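# Stand a lying gift box upright and open its lid

## Task

A closed gift box is resting on one of its side faces on the table. Turn it so it sits on its bottom face, then open it so the lid reaches roughly upright or tips back beyond that. Concealed magnets keep the lid's flap closed, so it will resist opening.

## Robot and tools

Robot: one arm on a base near the origin (base at (0, 0, +0.048) m, slightly tilted), carrying a right hand with sixteen finger motors. The hand has index, middle and ring fingers plus a thumb, all hard plastic with rubber caps on the last 0.03 m of each digit. A rigid mast sticks out at the wrist on the palm side (x +0.05 to +0.10, z -0.16 to -0.11, up to y = +0.06 m in hand axes) and can collide with things. The box must stay on the table; a two-camera stand sits beside it.

Frames. All reported poses, velocities and targets use the arm base frame. The scene frame has its origin on the table top below the base, +z up, +y to the left when looking along +x. Hand point axes: +z runs along straight fingers toward the tips, +x crosses the palm away from the thumb, +y points out of the palm face (palm surface at y = -0.062). Straight fingertips end about 0.139 m beyond the knuckles at z = -0.017.

The 24-number row (used by execute_actions and move), every value in [-1, 1]: dx, dy, dz, rx, ry, rz, then sixteen hand motor numbers in this fixed order: index_mcp, index_abd, index_pip, index_dip, middle_mcp, middle_abd, middle_pip, middle_dip, ring_mcp, ring_abd, ring_pip, ring_dip, thumb_cmc, thumb_axl, thumb_mcp, thumb_ipl, then current_limit, speed. dx..rz are an offset, not a pose: measured from the 'Hand target' at the start of that action or move, along the base frame axes; 1.0 equals 0.6 m of travel or 180 degrees. rx, ry, rz form one rotation vector turning about the target position. Each motor number is an absolute goal angle scaled between the hinge's stops; toward -1 the fingers curl toward the palm (straight values: _mcp +0.75, _abd 0.00, _pip +0.58, _dip +0.70, thumb_cmc +0.71, thumb_axl +0.68, thumb_mcp +0.23, thumb_ipl +0.17). current_limit maps -1..+1 to 0..550 mA; speed sets set-point rate as (speed+1)/2 of 8.5 rad/s. Initial values: current_limit +0.4, speed -0.6. To keep the hand unchanged, resend the last sixteen numbers plus these two; at a scene start read them from a result first.

execute_actions: actions is a list of actions; each action is a list of up to 15 rows, one per 1/30 s step, the last row held if fewer. Every row counts from that action's start target, so repeating an offset keeps moving. cameras: list of names (cam_high, cam_low, cam_wrist, or ["all"]); an empty actions list returns all images and the scene number.

move: target is one row or a list of up to 15 rows, all offsets from the same starting Hand target. speed in m/s, 0.002 to 3.6 (default 0.25); rotation limited to twice that in rad/s. blend in m rounds corners of a list. stop_force in N (3 to 120) ends the path when the wrist sensor feels that much push against the motion; zero (default true) re-zeroes first. blocking=false returns early while moving (not allowed with stop_force). The result adds a 'move:' line: done, off_target, moving, held or fault, plus limits notes. The path ignores obstacles; avoid routes passing near the arm's own base.

wait: seconds 0 to 10, arm holds its last command. stop: brakes a running move. zoom_image: camera and region [x0, y0, x1, y1] in pixels, at most 504 by 504, of the latest image (each camera 672x504). zero_wrist_force: re-zeroes the wrist sensor. finished_scene: scene = the current scene's number; ends it for good, so only call once the box sits upright with lid open unaided.

Results: hand position (m) and quaternion, velocities, Hand target (next offsets start here; the hand often rests a little short, so send the gap), joint positions and torques, wrist force/torque along hand axes plus the peak since last shown, and per-motor hand_goal, hand_measured, hand_current_ma, hand_state (moving, goal, blocked, overload). Joint velocities may read 'within noise'.

Cautions: the arm is stiff; a target even slightly beyond a solid contact may fault it. Contact torque at a joint's limit (132 N m for the three big joints, 24.6 N m for each wrist joint) or about 150 N net force halts the arm for 10 s, and hand commands sent meanwhile are discarded. Orientation commands are clipped to within 32 degrees of the current orientation per step. A motor drawing 495 mA or more for 5 s shuts down for 10 s, so avoid long hard squeezes. Motors overheating (MOTOR HOT at 70 °C, brake at 85 °C) come from holding loads, reaching far or pushing into unreachable poses. After a HAND FAULT line, remaining motion calls in that reply are skipped. Move gently: no slams, no drops, no hard pushes into the table, and never let the box leave the table. To release a press, command the target back beyond the hand point.

Each tool is called after "Call:" by a JSON object that holds its "method" and its "body", one argument or row to a line.

## Session

Call:
{"method": "execute_actions", "body": {
  "actions": []
}}

Scene clock: 0.00 s.
end_effector_position=(+0.4439, -0.1227, +0.1603) hand_goal=(+0.754, +0.000, +0.576, +0.696, +0.754, +0.000, +0.576, +0.696, +0.754, +0.000, +0.576, +0.696, +0.714, +0.678, +0.226, +0.168) hand_measured=(+0.754, +0.000, +0.576, +0.696, +0.754, +0.000, +0.576, +0.696, +0.754, +0.000, +0.576, +0.696, +0.714, +0.678, +0.226, +0.168) hand_current_ma=(+0, +0, +0, +0, +0, +0, +0, +0, +0, +0, +0, +0, +0, +0, +0, +0) hand_state=(goal, goal, goal, goal, goal, goal, goal, goal, goal, goal, goal, goal, goal, goal, goal, goal) hand_current_limit=0.40 hand_speed=-0.60 end_effector_quat_wxyz=(-0.076, -0.600, +0.796, +0.029)
Joint positions: [-0.51 -1.297 1.783 -1.941 -1.687 2.917]
Joint velocities: within noise
Joint torques (N m): no reading
Wrist force (N): no reading
Wrist torque (N m): no reading
Wrist force, peak (N): no reading
Hand target: +0.4439, -0.1227, +0.1603; -0.076, -0.600, +0.796, +0.029

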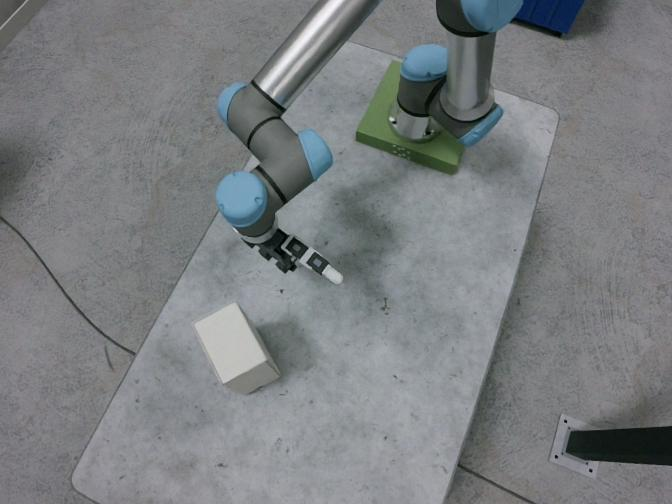

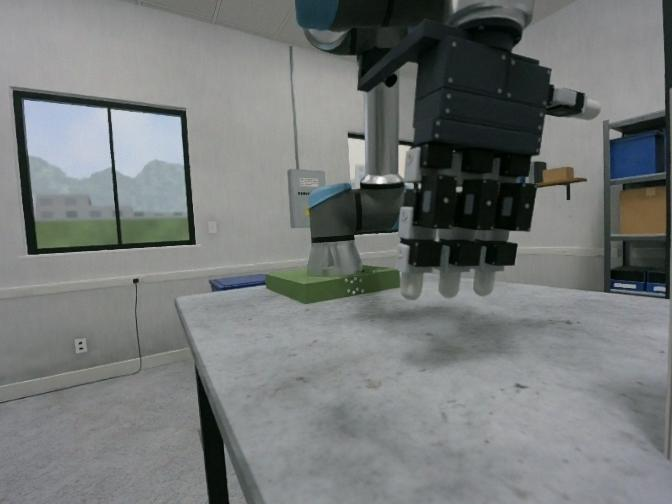

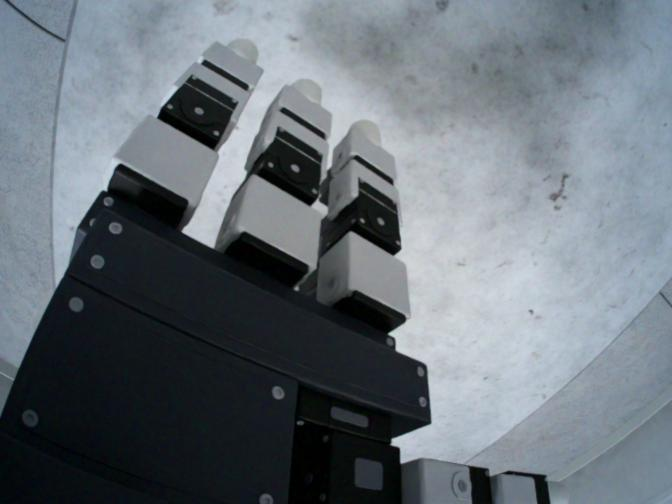

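Call:
{"method": "zoom_image", "body": {
  "camera": "cam_high",
  "region": [160, 270, 320, 420]
}}

Call:
{"method": "zoom_image", "body": {
  "camera": "cam_high",
  "region": [60, 20, 560, 504]
}}

Scaled by 3.150.

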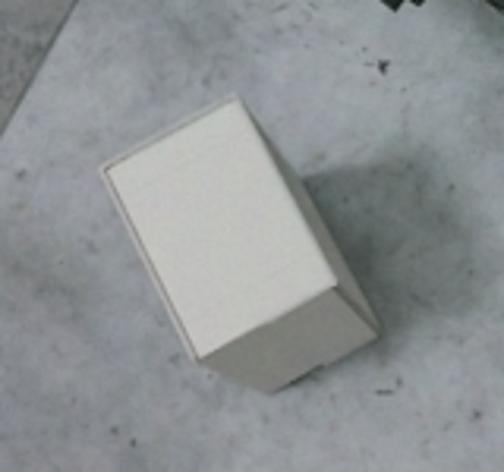

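Scaled by 1.008.

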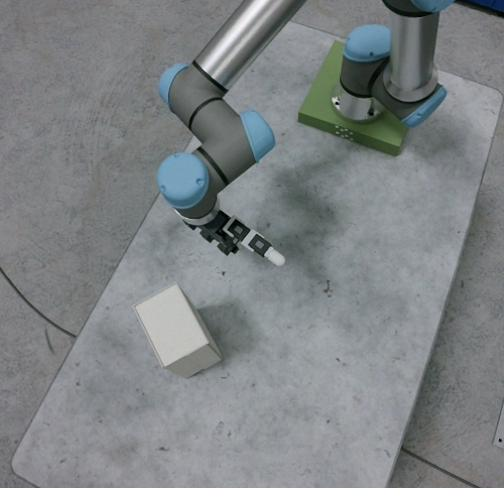

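Call:
{"method": "zoom_image", "body": {
  "camera": "cam_high",
  "region": [185, 295, 285, 400]
}}

Call:
{"method": "zoom_image", "body": {
  "camera": "cam_low",
  "region": [170, 250, 672, 504]
}}

Scaled by 4.800.

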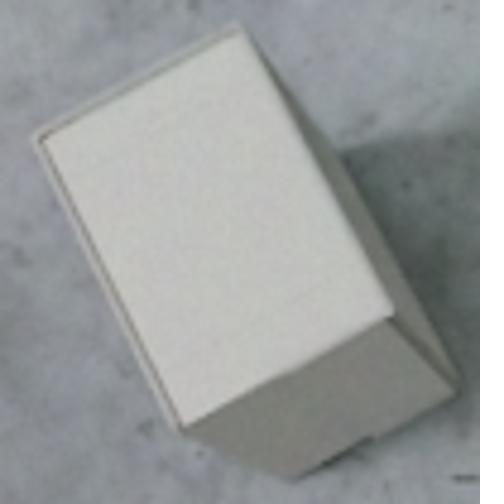

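Scaled by 1.004.

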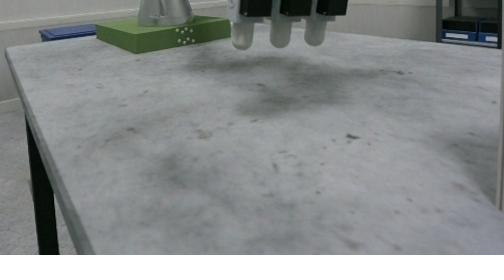

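Call:
{"method": "move", "body": {
  "target": [
    [0, 0, 0.3, 0, 0, 0, 0.754, 0.0, 0.576, 0.696, 0.754, 0.0, 0.576, 0.696, 0.754, 0.0, 0.576, 0.696, 0.714, 0.678, 0.226, 0.168, 0.4, -0.6],
    [0.46, -0.02, 0.33, 0.4277, -0.2051, -0.0931, 0.754, 0.0, 0.576, 0.696, 0.754, 0.0, 0.576, 0.696, 0.754, 0.0, 0.576, 0.696, 0.714, 0.678, 0.226, 0.168, 0.4, -0.6]
  ],
  "speed": [0.35, 0.3],
  "blend": [0.05, 0],
  "cameras": ["all"]
}}

Scene clock: 235.43 s.
end_effector_position=(+0.7200, -0.1347, +0.3582) hand_goal=(+0.754, +0.000, +0.576, +0.696, +0.754, +0.000, +0.576, +0.696, +0.754, +0.000, +0.576, +0.696, +0.714, +0.678, +0.226, +0.168) hand_measured=(+0.754, -0.002, +0.576, +0.696, +0.754, -0.002, +0.576, +0.696, +0.754, -0.002, +0.576, +0.696, +0.714, +0.678, +0.222, +0.168) hand_current_ma=(+0, +0, +0, +0, +0, +0, +0, +0, +0, +0, +0, +0, +0, +0, -1, +0) hand_state=(goal, goal, goal, goal, goal, goal, goal, goal, goal, goal, goal, goal, goal, goal, goal, goal) hand_current_limit=0.40 hand_speed=-0.60 end_effector_quat_wxyz=(+0.546, -0.385, +0.661, +0.341)
Joint positions: [-0.674 -0.746 0.759 -0.763 -0.253 2.335]
Joint torques (N m): [6.13 -67.4 -19.45 -1.32 3.38 0.33]
Wrist force (N): [2.4 -0.5 0.0]
Wrist torque (N m): [0.09 0.04 0.36]
Wrist force, peak (N): [2.5 -1.5 0.5]
Hand target: +0.7199, -0.1347, +0.3583; +0.546, -0.385, +0.661, +0.341
Off the commanded pose: 0.000 m, 0 deg.
move: done

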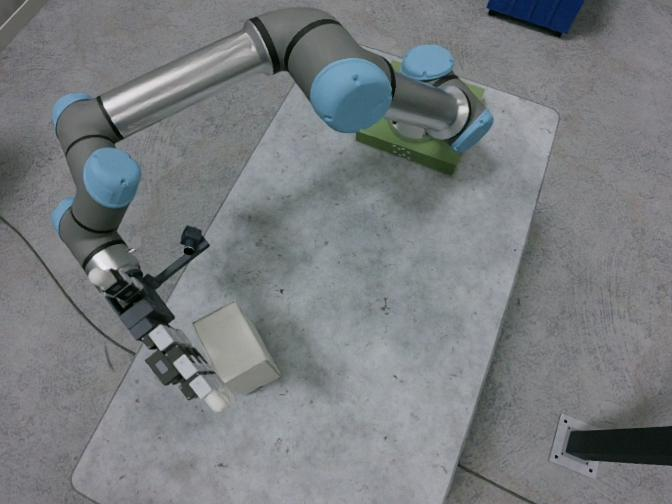

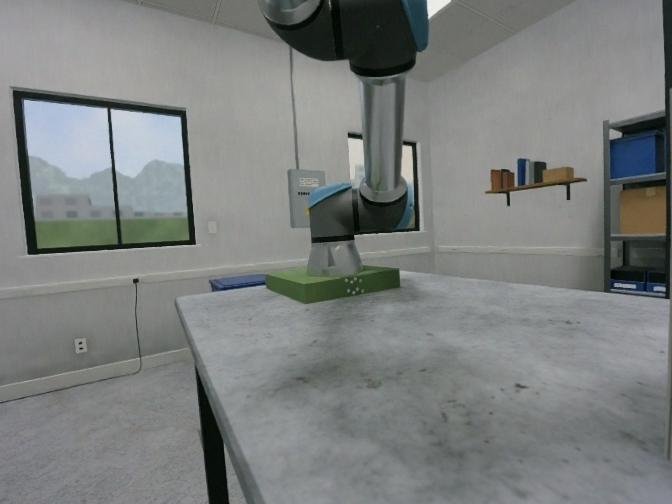

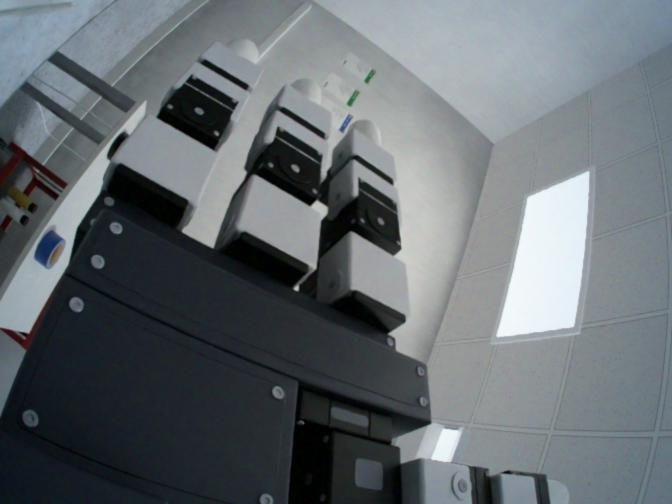

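Call:
{"method": "zoom_image", "body": {
  "camera": "cam_high",
  "region": [60, 220, 300, 420]
}}

Scaled by 2.100.

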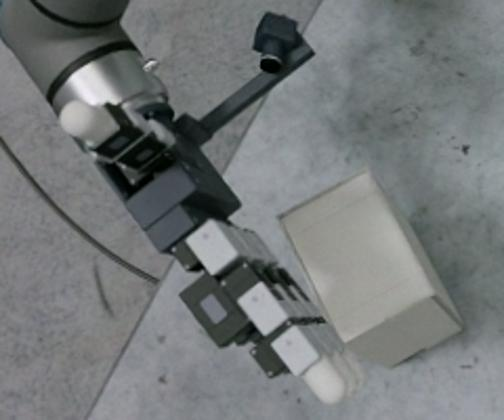

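Call:
{"method": "move", "body": {
  "target": [
    [0.06, -0.15, 0, -0.0296, 0.0070, -0.0379, 0.754, 0.0, 0.576, 0.696, 0.754, 0.0, 0.576, 0.696, 0.754, 0.0, 0.576, 0.696, 0.714, 0.678, 0.226, 0.168, 0.4, -0.6],
    [0.06, -0.15, -0.38, -0.0296, 0.0070, -0.0379, 0.754, 0.0, 0.576, 0.696, 0.754, 0.0, 0.576, 0.696, 0.754, 0.0, 0.576, 0.696, 0.714, 0.678, 0.226, 0.168, 0.4, -0.6]
  ],
  "speed": 0.3,
  "blend": [0.03, 0],
  "cameras": ["cam_high", "cam_wrist"]
}}

Call:
{"method": "zoom_image", "body": {
  "camera": "cam_high",
  "region": [120, 240, 320, 420]
}}

Scene clock: 272.47 s.
end_effector_position=(+0.7559, -0.2247, +0.1304) hand_goal=(+0.754, +0.000, +0.576, +0.696, +0.754, +0.000, +0.576, +0.696, +0.754, +0.000, +0.576, +0.696, +0.714, +0.678, +0.226, +0.168) hand_measured=(+0.754, -0.002, +0.576, +0.696, +0.754, -0.002, +0.576, +0.696, +0.754, -0.002, +0.576, +0.696, +0.714, +0.678, +0.222, +0.168) hand_current_ma=(+0, +0, +0, +0, +0, +0, +0, +0, +0, +0, +0, +0, +0, +0, -1, +0) hand_state=(goal, goal, goal, goal, goal, goal, goal, goal, goal, goal, goal, goal, goal, goal, goal, goal) hand_current_limit=0.40 hand_speed=-0.60 end_effector_quat_wxyz=(+0.540, -0.366, +0.704, +0.281)
Joint positions: [-0.746 -0.502 0.908 -1.518 -0.293 2.666]
Joint torques (N m): [-3.84 -55.56 -30.2 -1.69 2.38 -1.36]
Wrist force (N): [2.1 -0.3 0.3]
Wrist torque (N m): [0.07 0.07 0.44]
Wrist force, peak (N): [4.8 -0.2 1.0]
Hand target: +0.7559, -0.2247, +0.1303; +0.540, -0.366, +0.704, +0.281
Off the commanded pose: 0.000 m, 0 deg.
move: done
Images, in order (width x height): cam_high 672x504, cam_wrist 672x504.

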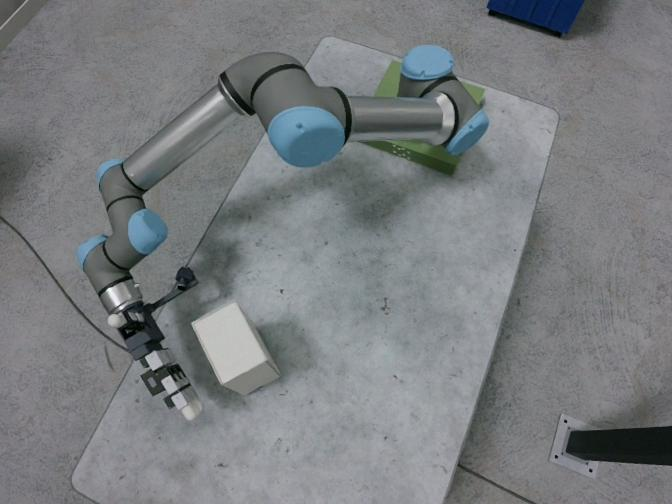

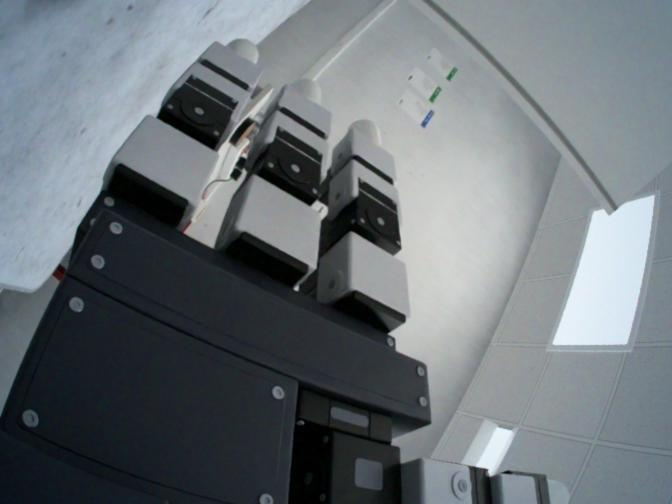

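Scaled by 2.520.

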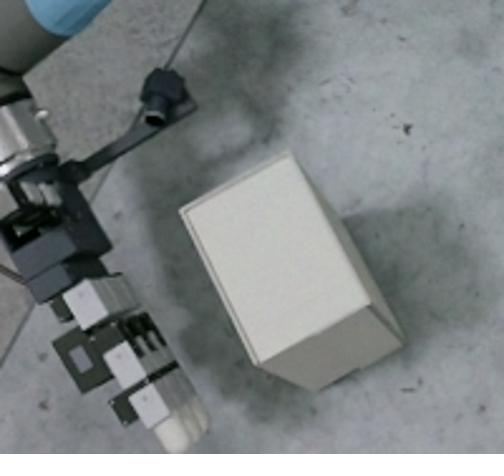

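Call:
{"method": "move", "body": {
  "target": [0.0627, 0.0535, -0.1077, 0.0268, -0.0104, 0.0270, 0.754, 0.0, 0.576, 0.696, 0.754, 0.0, 0.576, 0.696, 0.754, 0.0, 0.576, 0.696, -0.571, 0.678, 1.0, -0.373, 0.4, -0.6],
  "speed": 0.2,
  "cameras": ["cam_high", "cam_wrist"]
}}

Call:
{"method": "zoom_image", "body": {
  "camera": "cam_high",
  "region": [140, 260, 300, 420]
}}

Scene clock: 297.70 s.
end_effector_position=(+0.7935, -0.1926, +0.0657) hand_goal=(+0.754, +0.000, +0.576, +0.696, +0.754, +0.000, +0.576, +0.696, +0.754, +0.000, +0.576, +0.696, -0.570, +0.678, +1.000, -0.372) hand_measured=(+0.754, -0.002, +0.576, +0.696, +0.754, -0.002, +0.576, +0.696, +0.754, -0.002, +0.576, +0.696, -0.574, +0.680, +0.998, -0.370) hand_current_ma=(+0, +0, +0, +0, +0, +0, +0, +0, +0, +0, +0, +0, -1, +0, +0, +0) hand_state=(goal, goal, goal, goal, goal, goal, goal, goal, goal, goal, goal, goal, goal, goal, goal, goal) hand_current_limit=0.40 hand_speed=-0.60 end_effector_quat_wxyz=(+0.554, -0.377, +0.667, +0.327)
Joint positions: [-0.678 -0.259 0.582 -1.173 -0.232 2.427]
Joint torques (N m): [-13.53 -61.31 -16.23 -3.18 2.52 1.45]
Wrist force (N): [2.1 -0.5 0.3]
Wrist torque (N m): [0.08 0.04 0.29]
Wrist force, peak (N): [3.8 -0.5 2.0]
Hand target: +0.7935, -0.1926, +0.0657; +0.554, -0.377, +0.667, +0.327
Off the commanded pose: 0.000 m, 0 deg.
move: done
Images, in order (width x height): cam_high 672x504, cam_wrist 672x504.

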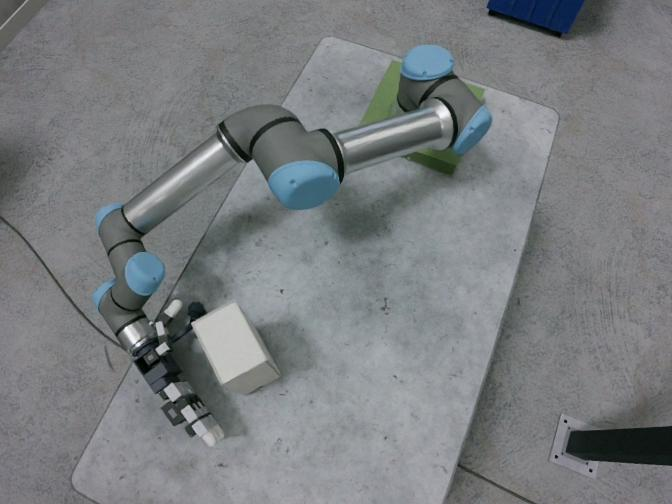

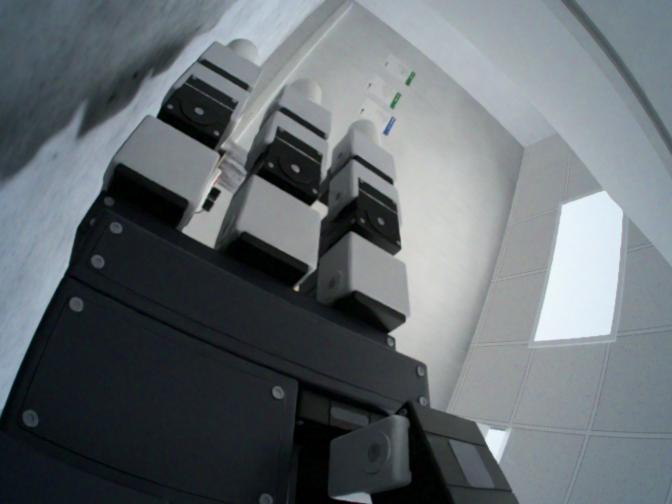

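Scaled by 3.150.

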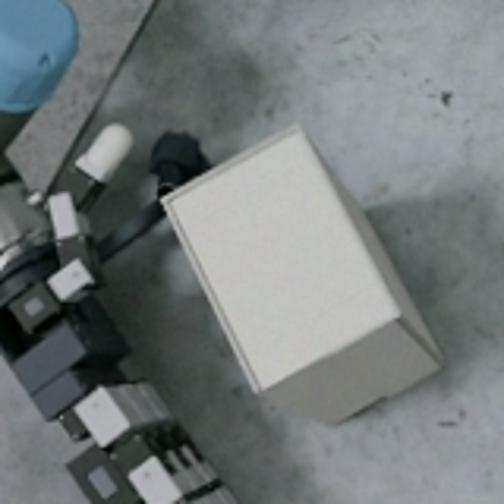

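Call:
{"method": "move", "body": {
  "target": [-0.0742, 0.0539, 0, 0, 0, 0, 0.89, 0.0, 0.285, -0.029, 0.89, 0.0, 0.285, -0.029, 0.89, 0.0, 0.285, -0.029, -0.571, 0.678, 1.0, -0.373, 0.4, -0.6],
  "speed": 0.06,
  "stop_force": 10,
  "cameras": ["cam_high", "cam_wrist"]
}}

Call:
{"method": "zoom_image", "body": {
  "camera": "cam_high",
  "region": [140, 280, 300, 440]
}}

Scene clock: 307.70 s.
end_effector_position=(+0.7490, -0.1603, +0.0657) hand_goal=(+0.890, +0.000, +0.286, -0.028, +0.890, +0.000, +0.286, -0.028, +0.890, +0.000, +0.286, -0.028, -0.570, +0.678, +1.000, -0.372) hand_measured=(+0.888, -0.002, +0.290, -0.024, +0.888, -0.002, +0.288, -0.026, +0.888, -0.002, +0.288, -0.026, -0.574, +0.680, +0.998, -0.370) hand_current_ma=(+0, +0, +0, +0, +0, +0, +0, +0, +0, +0, +0, +0, -1, +0, +0, +0) hand_state=(goal, goal, goal, goal, goal, goal, goal, goal, goal, goal, goal, goal, goal, goal, goal, goal) hand_current_limit=0.40 hand_speed=-0.60 end_effector_quat_wxyz=(+0.554, -0.377, +0.667, +0.327)
Joint positions: [-0.682 -0.431 0.943 -1.352 -0.234 2.416]
Joint torques (N m): [-5.12 -51.19 -16.81 0.72 3.09 -1.42]
Wrist force (N): [2.0 -0.2 0.1]
Wrist torque (N m): [0.12 0.05 0.33]
Wrist force, peak (N): [2.4 -1.5 0.4]
Hand target: +0.7490, -0.1602, +0.0657; +0.554, -0.377, +0.667, +0.327
Off the commanded pose: 0.000 m, 0 deg.
move: done
Images, in order (width x height): cam_high 672x504, cam_wrist 672x504.

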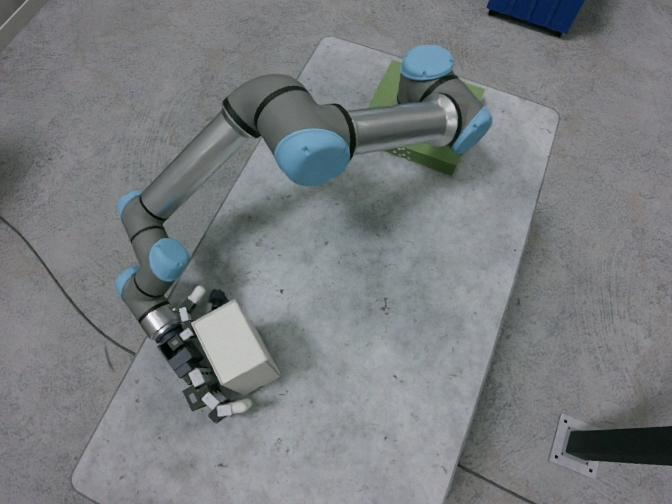

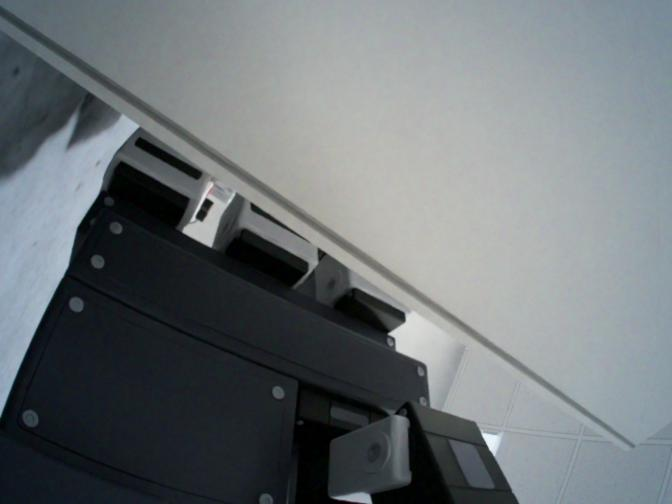

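Scaled by 3.150.

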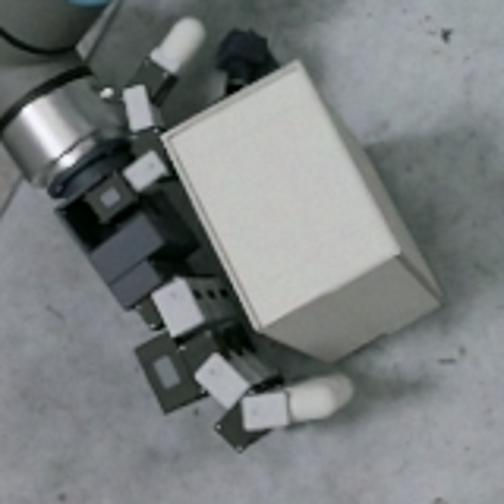

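Call:
{"method": "move", "body": {
  "target": [0, 0, 0, 0, 0, 0, 0.808, 0.0, 0.139, -0.217, 0.808, 0.0, 0.139, -0.217, 0.808, 0.0, 0.139, -0.217, -0.571, 0.678, 1.0, -0.86, 0.4, -0.8],
  "cameras": ["cam_high", "cam_wrist"]
}}

Call:
{"method": "zoom_image", "body": {
  "camera": "cam_high",
  "region": [140, 280, 300, 440]
}}

Scene clock: 312.57 s.
end_effector_position=(+0.7490, -0.1602, +0.0657) hand_goal=(+0.808, +0.000, +0.140, -0.216, +0.808, +0.000, +0.140, -0.216, +0.808, +0.000, +0.140, -0.216, -0.570, +0.678, +1.000, -0.860) hand_measured=(+0.810, -0.002, +0.144, -0.212, +0.810, -0.002, +0.144, -0.214, +0.824, -0.004, +0.152, -0.206, -0.574, +0.680, +0.998, -0.858) hand_current_ma=(+0, +0, +1, +0, +0, +0, +0, +0, +8, +0, +5, +3, -1, +0, +0, +0) hand_state=(goal, goal, goal, goal, goal, goal, goal, goal, goal, goal, goal, goal, goal, goal, goal, goal) hand_current_limit=0.40 hand_speed=-0.80 end_effector_quat_wxyz=(+0.554, -0.377, +0.667, +0.327)
Joint positions: [-0.682 -0.431 0.943 -1.352 -0.234 2.416]
Joint torques (N m): [12.25 -53.86 -15.62 0.08 2.9 -0.86]
Wrist force (N): [2.7 -0.5 0.7]
Wrist torque (N m): [0.09 0.01 0.34]
Wrist force, peak (N): [2.8 -0.5 0.9]
Hand target: +0.7490, -0.1602, +0.0657; +0.554, -0.377, +0.667, +0.327
Off the commanded pose: 0.000 m, 0 deg.
move: done
Images, in order (width x height): cam_high 672x504, cam_wrist 672x504.

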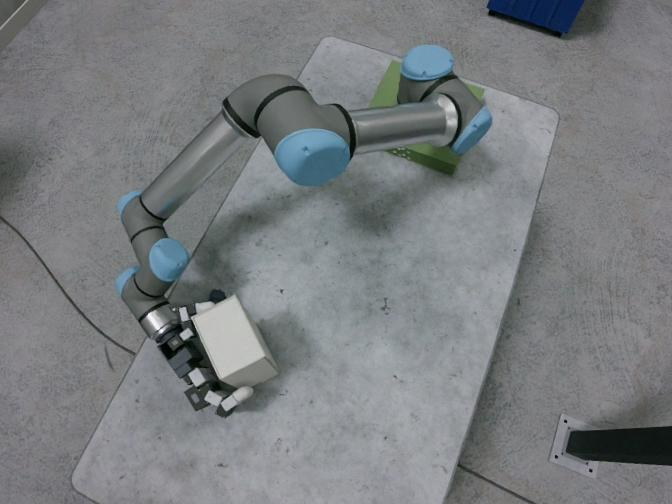

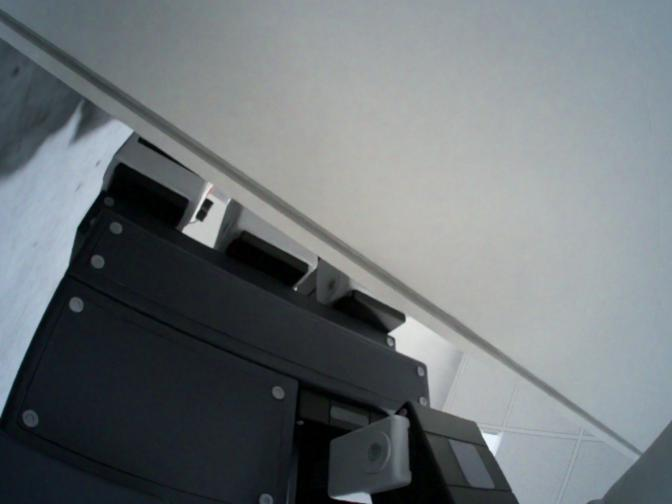

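Scaled by 3.150.

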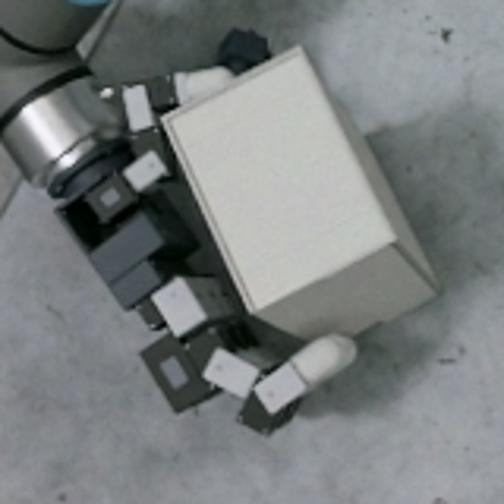

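Call:
{"method": "move", "body": {
  "target": [0, 0, 0, 0, 0, 0, 0.76, 0.0, 0.139, -0.217, 0.76, 0.0, 0.139, -0.217, 0.76, 0.0, 0.139, -0.217, -0.571, 0.678, 1.0, -1.0, 0.4, -0.8],
  "cameras": ["cam_high"]
}}

Call:
{"method": "zoom_image", "body": {
  "camera": "cam_high",
  "region": [140, 280, 300, 440]
}}

Scene clock: 315.10 s.
end_effector_position=(+0.7490, -0.1602, +0.0657) hand_goal=(+0.760, +0.000, +0.140, -0.216, +0.760, +0.000, +0.140, -0.216, +0.760, +0.000, +0.140, -0.216, -0.570, +0.678, +1.000, -1.000) hand_measured=(+0.762, -0.002, +0.144, -0.212, +0.764, -0.002, +0.142, -0.214, +0.782, -0.004, +0.152, -0.208, -0.574, +0.680, +0.998, -0.998) hand_current_ma=(+0, +0, +0, +0, +0, +0, +0, +0, +14, +0, +5, +2, -1, +0, +0, +0) hand_state=(goal, goal, goal, goal, goal, goal, goal, goal, blocked, goal, goal, goal, goal, goal, goal, goal) hand_current_limit=0.40 hand_speed=-0.80 end_effector_quat_wxyz=(+0.554, -0.377, +0.667, +0.327)
Joint positions: [-0.682 -0.431 0.943 -1.352 -0.234 2.416]
Joint torques (N m): [11.37 -58.62 -15.35 -0.08 2.11 -0.61]
Wrist force (N): [2.7 -0.8 1.0]
Wrist torque (N m): [0.08 0.00 0.31]
Wrist force, peak (N): [2.8 -0.3 1.0]
Hand target: +0.7490, -0.1602, +0.0657; +0.554, -0.377, +0.667, +0.327
Off the commanded pose: 0.000 m, 0 deg.
move: done
Images, in order (width x height): cam_high 672x504.

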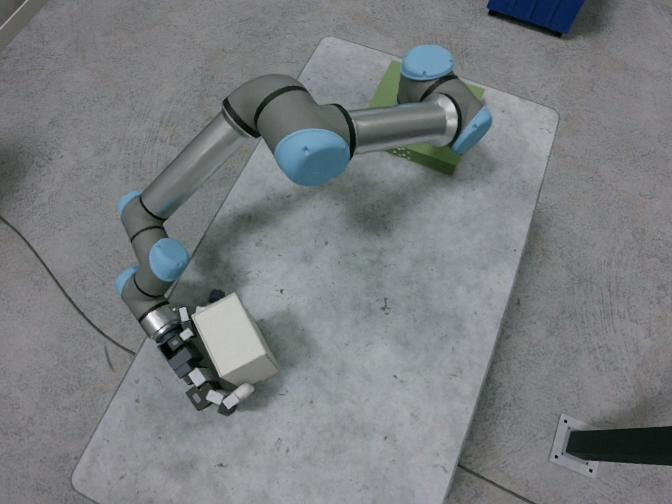

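Scaled by 3.150.

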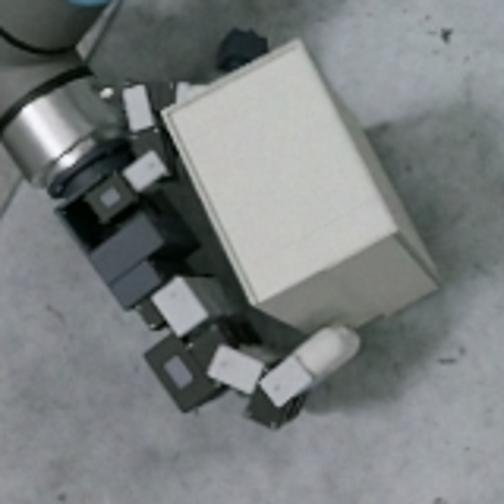

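Call:
{"method": "move", "body": {
  "target": [0, 0, 0, 0, 0, 0, 0.63, 0.0, 0.139, -0.217, 0.70, 0.0, 0.139, -0.217, 0.76, 0.0, 0.139, -0.217, -0.571, 0.678, 0.86, -1.0, 0.4, -0.8],
  "cameras": ["cam_high", "cam_wrist"]
}}

Call:
{"method": "zoom_image", "body": {
  "camera": "cam_high",
  "region": [140, 280, 300, 440]
}}

Scene clock: 320.77 s.
end_effector_position=(+0.7490, -0.1602, +0.0657) hand_goal=(+0.630, +0.000, +0.140, -0.216, +0.700, +0.000, +0.140, -0.216, +0.760, +0.000, +0.140, -0.216, -0.570, +0.678, +0.860, -1.000) hand_measured=(+0.634, -0.002, +0.144, -0.212, +0.708, -0.002, +0.144, -0.214, +0.780, -0.004, +0.152, -0.208, -0.574, +0.680, +0.890, -0.994) hand_current_ma=(+1, +0, +0, +0, +3, +0, +0, +0, +12, +0, +5, +2, -1, +0, +39, +2) hand_state=(goal, goal, goal, goal, goal, goal, goal, goal, goal, goal, goal, goal, goal, goal, blocked, goal) hand_current_limit=0.40 hand_speed=-0.80 end_effector_quat_wxyz=(+0.554, -0.377, +0.667, +0.327)
Joint positions: [-0.682 -0.431 0.943 -1.352 -0.234 2.416]
Joint torques (N m): [12.17 -65.65 -16.36 -0.71 1.53 -0.22]
Wrist force (N): [2.5 -0.7 0.1]
Wrist torque (N m): [0.05 -0.04 0.31]
Wrist force, peak (N): [2.8 -0.8 0.7]
Hand target: +0.7490, -0.1602, +0.0657; +0.554, -0.377, +0.667, +0.327
Off the commanded pose: 0.000 m, 0 deg.
move: done
Images, in order (width x height): cam_high 672x504, cam_wrist 672x504.

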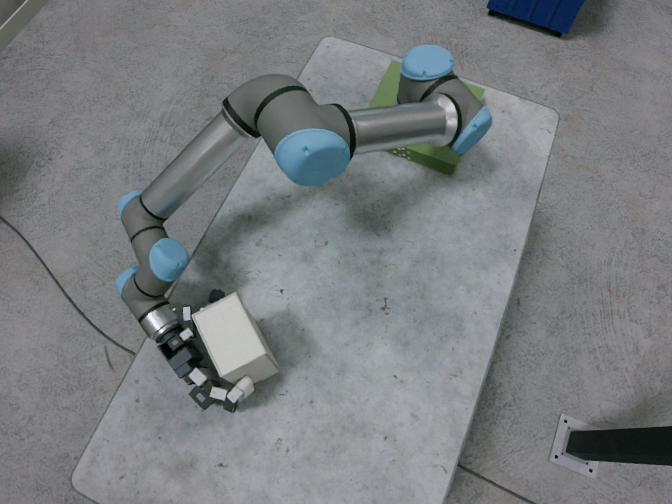

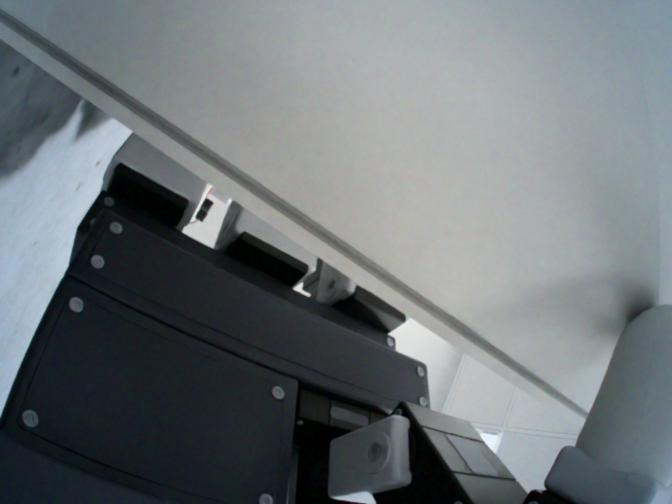

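Scaled by 3.150.

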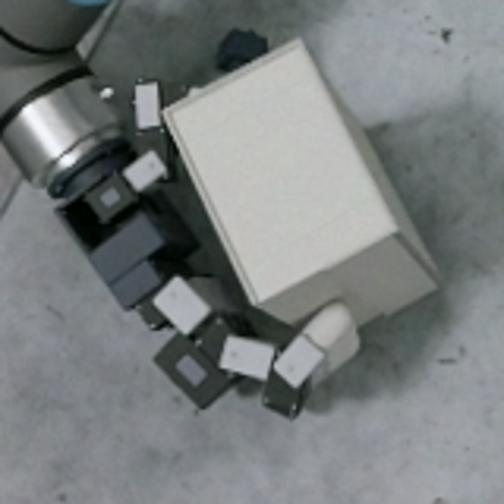

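Call:
{"method": "move", "body": {
  "target": [0, 0, 0, 0, 0, 0, 0.438, 0.0, 0.139, -0.217, 0.514, 0.0, 0.139, -0.217, 0.616, 0.0, 0.139, -0.217, -0.571, 0.678, 0.674, -1.0, 0.7, -0.8],
  "cameras": ["cam_high", "cam_wrist"]
}}

Call:
{"method": "zoom_image", "body": {
  "camera": "cam_high",
  "region": [140, 280, 300, 440]
}}

Scene clock: 324.70 s.
end_effector_position=(+0.7490, -0.1602, +0.0657) hand_goal=(+0.438, +0.000, +0.140, -0.216, +0.514, +0.000, +0.140, -0.216, +0.616, +0.000, +0.140, -0.216, -0.570, +0.678, +0.674, -1.000) hand_measured=(+0.548, -0.008, +0.188, -0.190, +0.626, -0.008, +0.176, -0.198, +0.704, -0.012, +0.166, -0.202, -0.558, +0.682, +0.884, -0.950) hand_current_ma=(+253, -1, +52, +19, +258, -2, +31, +9, +171, -3, +18, +6, +4, +1, +468, +97) hand_state=(blocked, goal, blocked, blocked, blocked, goal, blocked, goal, blocked, goal, blocked, goal, goal, goal, blocked, blocked) hand_current_limit=0.70 hand_speed=-0.80 end_effector_quat_wxyz=(+0.554, -0.377, +0.667, +0.327)
Joint positions: [-0.682 -0.431 0.943 -1.352 -0.234 2.416]
Joint torques (N m): [11.57 -66.55 -15.9 -1.32 0.41 -0.02]
Wrist force (N): [4.5 -0.3 0.6]
Wrist torque (N m): [0.11 -0.01 0.27]
Wrist force, peak (N): [4.5 -0.5 0.6]
Hand target: +0.7490, -0.1602, +0.0657; +0.554, -0.377, +0.667, +0.327
Off the commanded pose: 0.000 m, 0 deg.
move: done
Images, in order (width x height): cam_high 672x504, cam_wrist 672x504.

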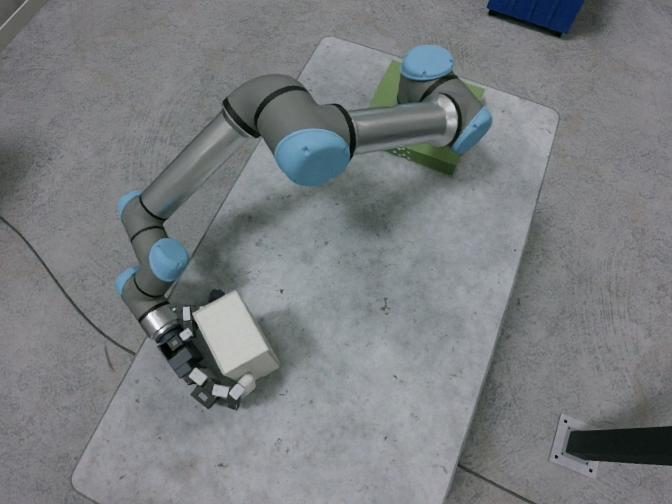

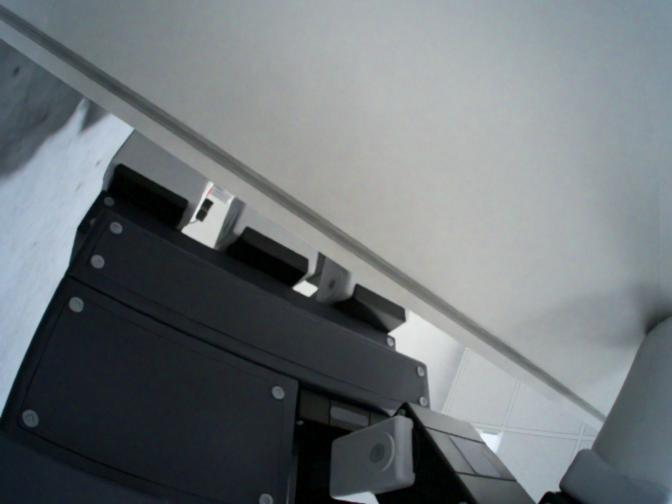

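Scaled by 3.150.

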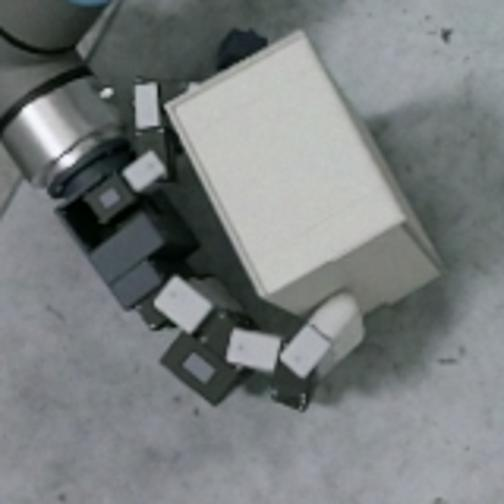

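Call:
{"method": "move", "body": {
  "target": [-0.0429, 0.0312, 0.0233, -0.049, -0.0674, 0, 0.438, 0.0, 0.139, -0.217, 0.514, 0.0, 0.139, -0.217, 0.616, 0.0, 0.139, -0.217, -0.571, 0.678, 0.674, -1.0, 0.7, -0.8],
  "speed": 0.08,
  "cameras": ["cam_high", "cam_wrist"]
}}

Call:
{"method": "zoom_image", "body": {
  "camera": "cam_high",
  "region": [140, 260, 320, 440]
}}

Scene clock: 335.07 s.
end_effector_position=(+0.7233, -0.1415, +0.0798) hand_goal=(+0.438, +0.000, +0.140, -0.216, +0.514, +0.000, +0.140, -0.216, +0.616, +0.000, +0.140, -0.216, -0.570, +0.678, +0.674, -1.000) hand_measured=(+0.546, -0.006, +0.188, -0.188, +0.620, -0.008, +0.176, -0.196, +0.696, -0.012, +0.168, -0.198, -0.556, +0.682, +0.884, -0.946) hand_current_ma=(+242, -1, +53, +20, +237, -2, +33, +11, +146, -4, +21, +9, +7, +1, +468, +107) hand_state=(blocked, goal, blocked, blocked, blocked, goal, blocked, goal, blocked, goal, blocked, goal, goal, goal, blocked, blocked) hand_current_limit=0.70 hand_speed=-0.80 end_effector_quat_wxyz=(+0.591, -0.451, +0.628, +0.233)
Joint positions: [-0.684 -0.585 1.196 -1.668 -0.224 2.37]
Joint torques (N m): [-13.44 -48.54 -30.58 0.18 2.57 -0.56]
Wrist force (N): [4.8 0.6 0.8]
Wrist torque (N m): [0.08 -0.05 0.30]
Wrist force, peak (N): [4.8 0.6 0.8]
Hand target: +0.7233, -0.1415, +0.0797; +0.591, -0.451, +0.628, +0.233
Off the commanded pose: 0.000 m, 0 deg.
move: done
Images, in order (width x height): cam_high 672x504, cam_wrist 672x504.

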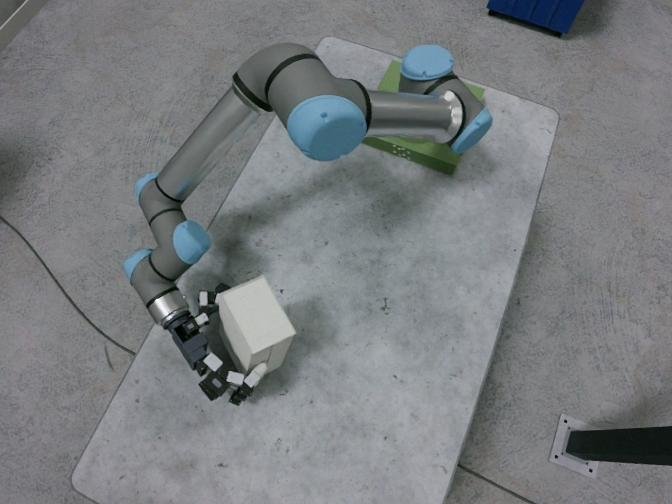

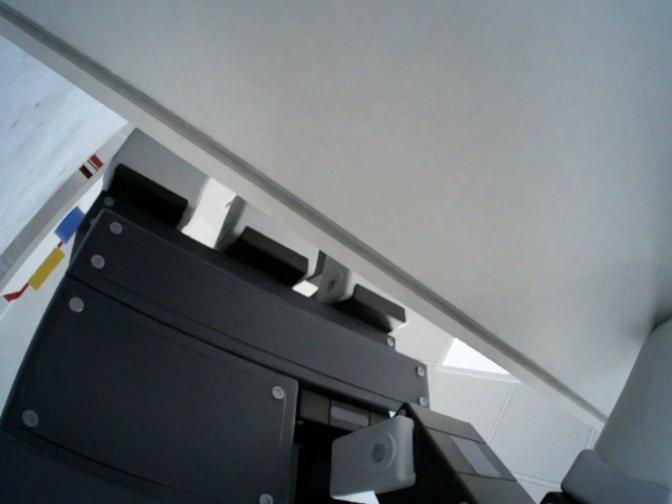

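Scaled by 2.800.

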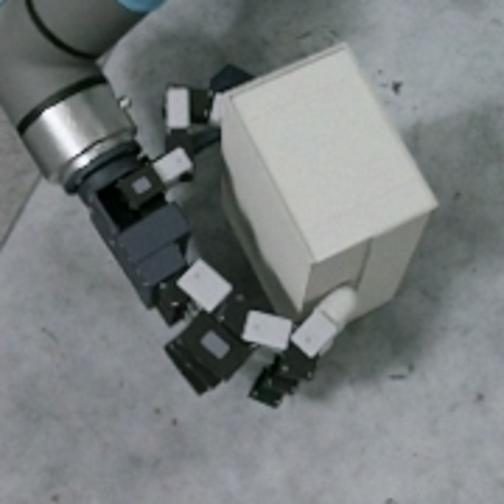

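Call:
{"method": "move", "body": {
  "target": [
    [-0.0454, 0.0330, 0.0050, -0.049, -0.0674, 0, 0.438, 0.0, 0.139, -0.217, 0.514, 0.0, 0.139, -0.217, 0.616, 0.0, 0.139, -0.217, -0.571, 0.678, 0.674, -1.0, 0.7, -0.8],
    [-0.0905, 0.0658, -0.0048, -0.098, -0.1348, 0, 0.438, 0.0, 0.139, -0.217, 0.514, 0.0, 0.139, -0.217, 0.616, 0.0, 0.139, -0.217, -0.571, 0.678, 0.674, -1.0, 0.7, -0.8]
  ],
  "speed": 0.08,
  "blend": [0.01, 0],
  "cameras": ["cam_high", "cam_wrist"]
}}

Call:
{"method": "zoom_image", "body": {
  "camera": "cam_high",
  "region": [140, 240, 340, 440]
}}

Scene clock: 341.93 s.
end_effector_position=(+0.6690, -0.1020, +0.0769) hand_goal=(+0.438, +0.000, +0.140, -0.216, +0.514, +0.000, +0.140, -0.216, +0.616, +0.000, +0.140, -0.216, -0.570, +0.678, +0.674, -1.000) hand_measured=(+0.546, +0.040, +0.202, -0.188, +0.620, +0.022, +0.180, -0.196, +0.692, +0.010, +0.168, -0.200, -0.508, +0.684, +0.880, -0.948) hand_current_ma=(+242, +30, +81, +19, +236, +11, +39, +11, +132, +3, +21, +7, +85, +2, +468, +102) hand_state=(blocked, blocked, blocked, blocked, blocked, blocked, blocked, goal, blocked, goal, blocked, goal, blocked, goal, blocked, blocked) hand_current_limit=0.70 hand_speed=-0.80 end_effector_quat_wxyz=(+0.633, -0.574, +0.518, +0.035)
Joint positions: [-0.693 -0.79 1.634 -2.344 -0.197 2.289]
Joint torques (N m): [-14.97 -32.54 -25.19 -0.15 -2.47 -2.12]
Wrist force (N): [-8.5 -7.8 2.2]
Wrist torque (N m): [-0.14 -0.12 0.17]
Wrist force, peak (N): [-13.7 -11.5 2.4]
Hand target: +0.6690, -0.1020, +0.0768; +0.633, -0.574, +0.518, +0.035
Off the commanded pose: 0.000 m, 0 deg.
move: done
Images, in order (width x height): cam_high 672x504, cam_wrist 672x504.

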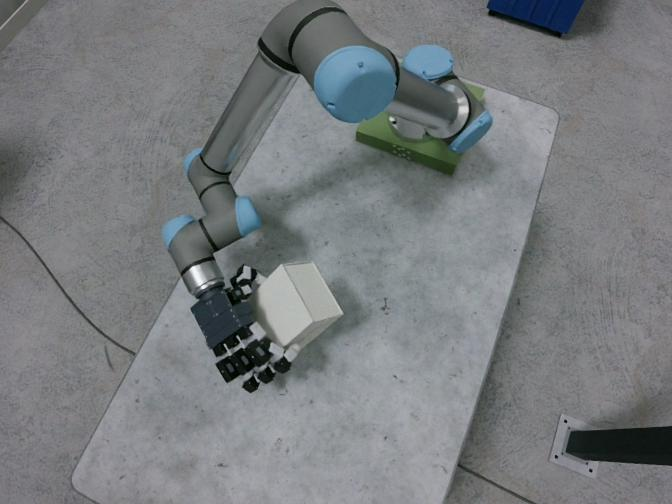

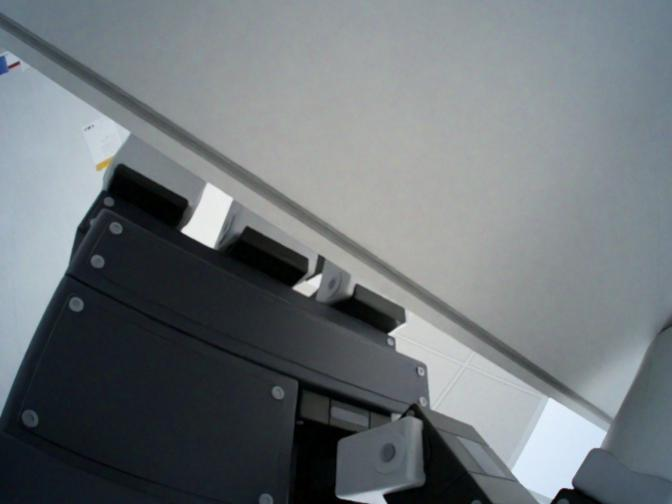

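Scaled by 2.520.

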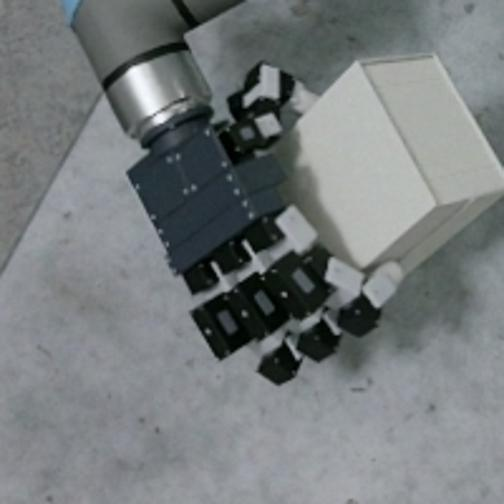

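Call:
{"method": "move", "body": {
  "target": [0, 0, 0.01, 0, 0, 0, 0.438, 0.0, 0.139, -0.217, 0.514, 0.0, 0.139, -0.217, 0.616, 0.0, 0.139, -0.217, -0.571, 0.678, 0.674, -1.0, 0.7, -0.8],
  "speed": 0.05
}}

Scene clock: 346.03 s.
end_effector_position=(+0.6690, -0.1020, +0.0829) hand_goal=(+0.438, +0.000, +0.140, -0.216, +0.514, +0.000, +0.140, -0.216, +0.616, +0.000, +0.140, -0.216, -0.570, +0.678, +0.674, -1.000) hand_measured=(+0.538, +0.004, +0.202, -0.186, +0.612, -0.010, +0.180, -0.196, +0.684, -0.014, +0.168, -0.202, -0.524, +0.684, +0.880, -0.942) hand_current_ma=(+213, +1, +81, +23, +207, -3, +39, +12, +108, -5, +21, +7, +51, +2, +467, +125) hand_state=(blocked, goal, blocked, blocked, blocked, goal, blocked, blocked, blocked, goal, blocked, goal, blocked, goal, blocked, blocked) hand_current_limit=0.70 hand_speed=-0.80 end_effector_quat_wxyz=(+0.633, -0.574, +0.518, +0.035)
Joint positions: [-0.693 -0.801 1.633 -2.333 -0.197 2.289]
Joint torques (N m): [11 -44.99 -28.37 -1.67 4.5 -0.99]
Wrist force (N): [3.1 2.5 1.0]
Wrist torque (N m): [0.10 0.03 0.40]
Wrist force, peak (N): [-9.8 -8.7 1.9]
Hand target: +0.6690, -0.1020, +0.0828; +0.633, -0.574, +0.518, +0.035
Off the commanded pose: 0.000 m, 0 deg.
move: done

Call:
{"method": "move", "body": {
  "target": [-0.0442, 0.0322, -0.0183, -0.049, -0.0674, 0, 0.438, 0.0, 0.139, -0.217, 0.514, 0.0, 0.139, -0.217, 0.616, 0.0, 0.139, -0.217, -0.571, 0.678, 0.674, -1.0, 0.7, -0.8],
  "speed": 0.08,
  "cameras": ["cam_high"]
}}

Call:
{"method": "zoom_image", "body": {
  "camera": "cam_high",
  "region": [160, 220, 360, 420]
}}

Scene clock: 351.70 s.
end_effector_position=(+0.6424, -0.0827, +0.0719) hand_goal=(+0.438, +0.000, +0.140, -0.216, +0.514, +0.000, +0.140, -0.216, +0.616, +0.000, +0.140, -0.216, -0.570, +0.678, +0.674, -1.000) hand_measured=(+0.536, +0.004, +0.202, -0.186, +0.610, -0.010, +0.180, -0.196, +0.680, -0.014, +0.168, -0.202, -0.524, +0.684, +0.880, -0.938) hand_current_ma=(+203, +1, +81, +24, +196, -3, +39, +12, +99, -5, +21, +7, +51, +2, +468, +137) hand_state=(blocked, goal, blocked, blocked, blocked, goal, blocked, blocked, blocked, goal, blocked, goal, blocked, goal, blocked, blocked) hand_current_limit=0.70 hand_speed=-0.80 end_effector_quat_wxyz=(+0.639, -0.621, +0.449, -0.066)
Joint positions: [-0.699 -0.848 1.819 -2.706 -0.179 2.261]
Joint torques (N m): [-10.96 -35.37 -24.45 -0.46 0.74 -1.26]
Wrist force (N): [2.4 3.0 0.7]
Wrist torque (N m): [0.10 0.07 0.34]
Wrist force, peak (N): [3.9 2.7 1.2]
Hand target: +0.6425, -0.0827, +0.0718; +0.639, -0.621, +0.449, -0.066
Off the commanded pose: 0.000 m, 0 deg.
move: done
Images, in order (width x height): cam_high 672x504.

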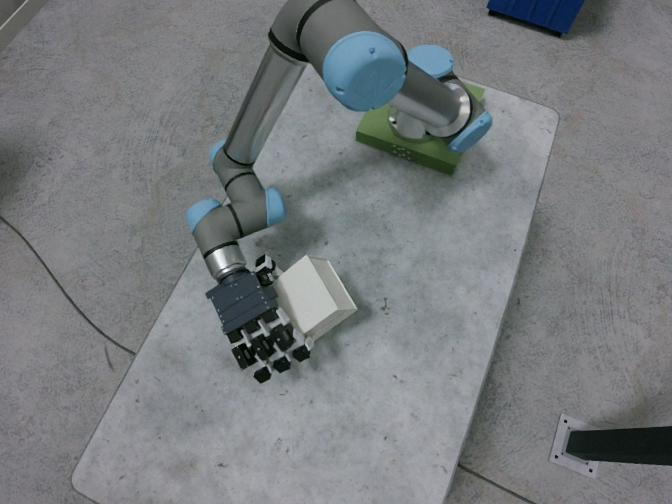

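Scaled by 2.520.

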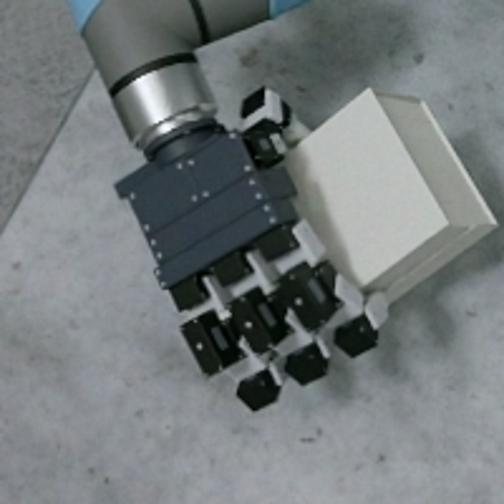

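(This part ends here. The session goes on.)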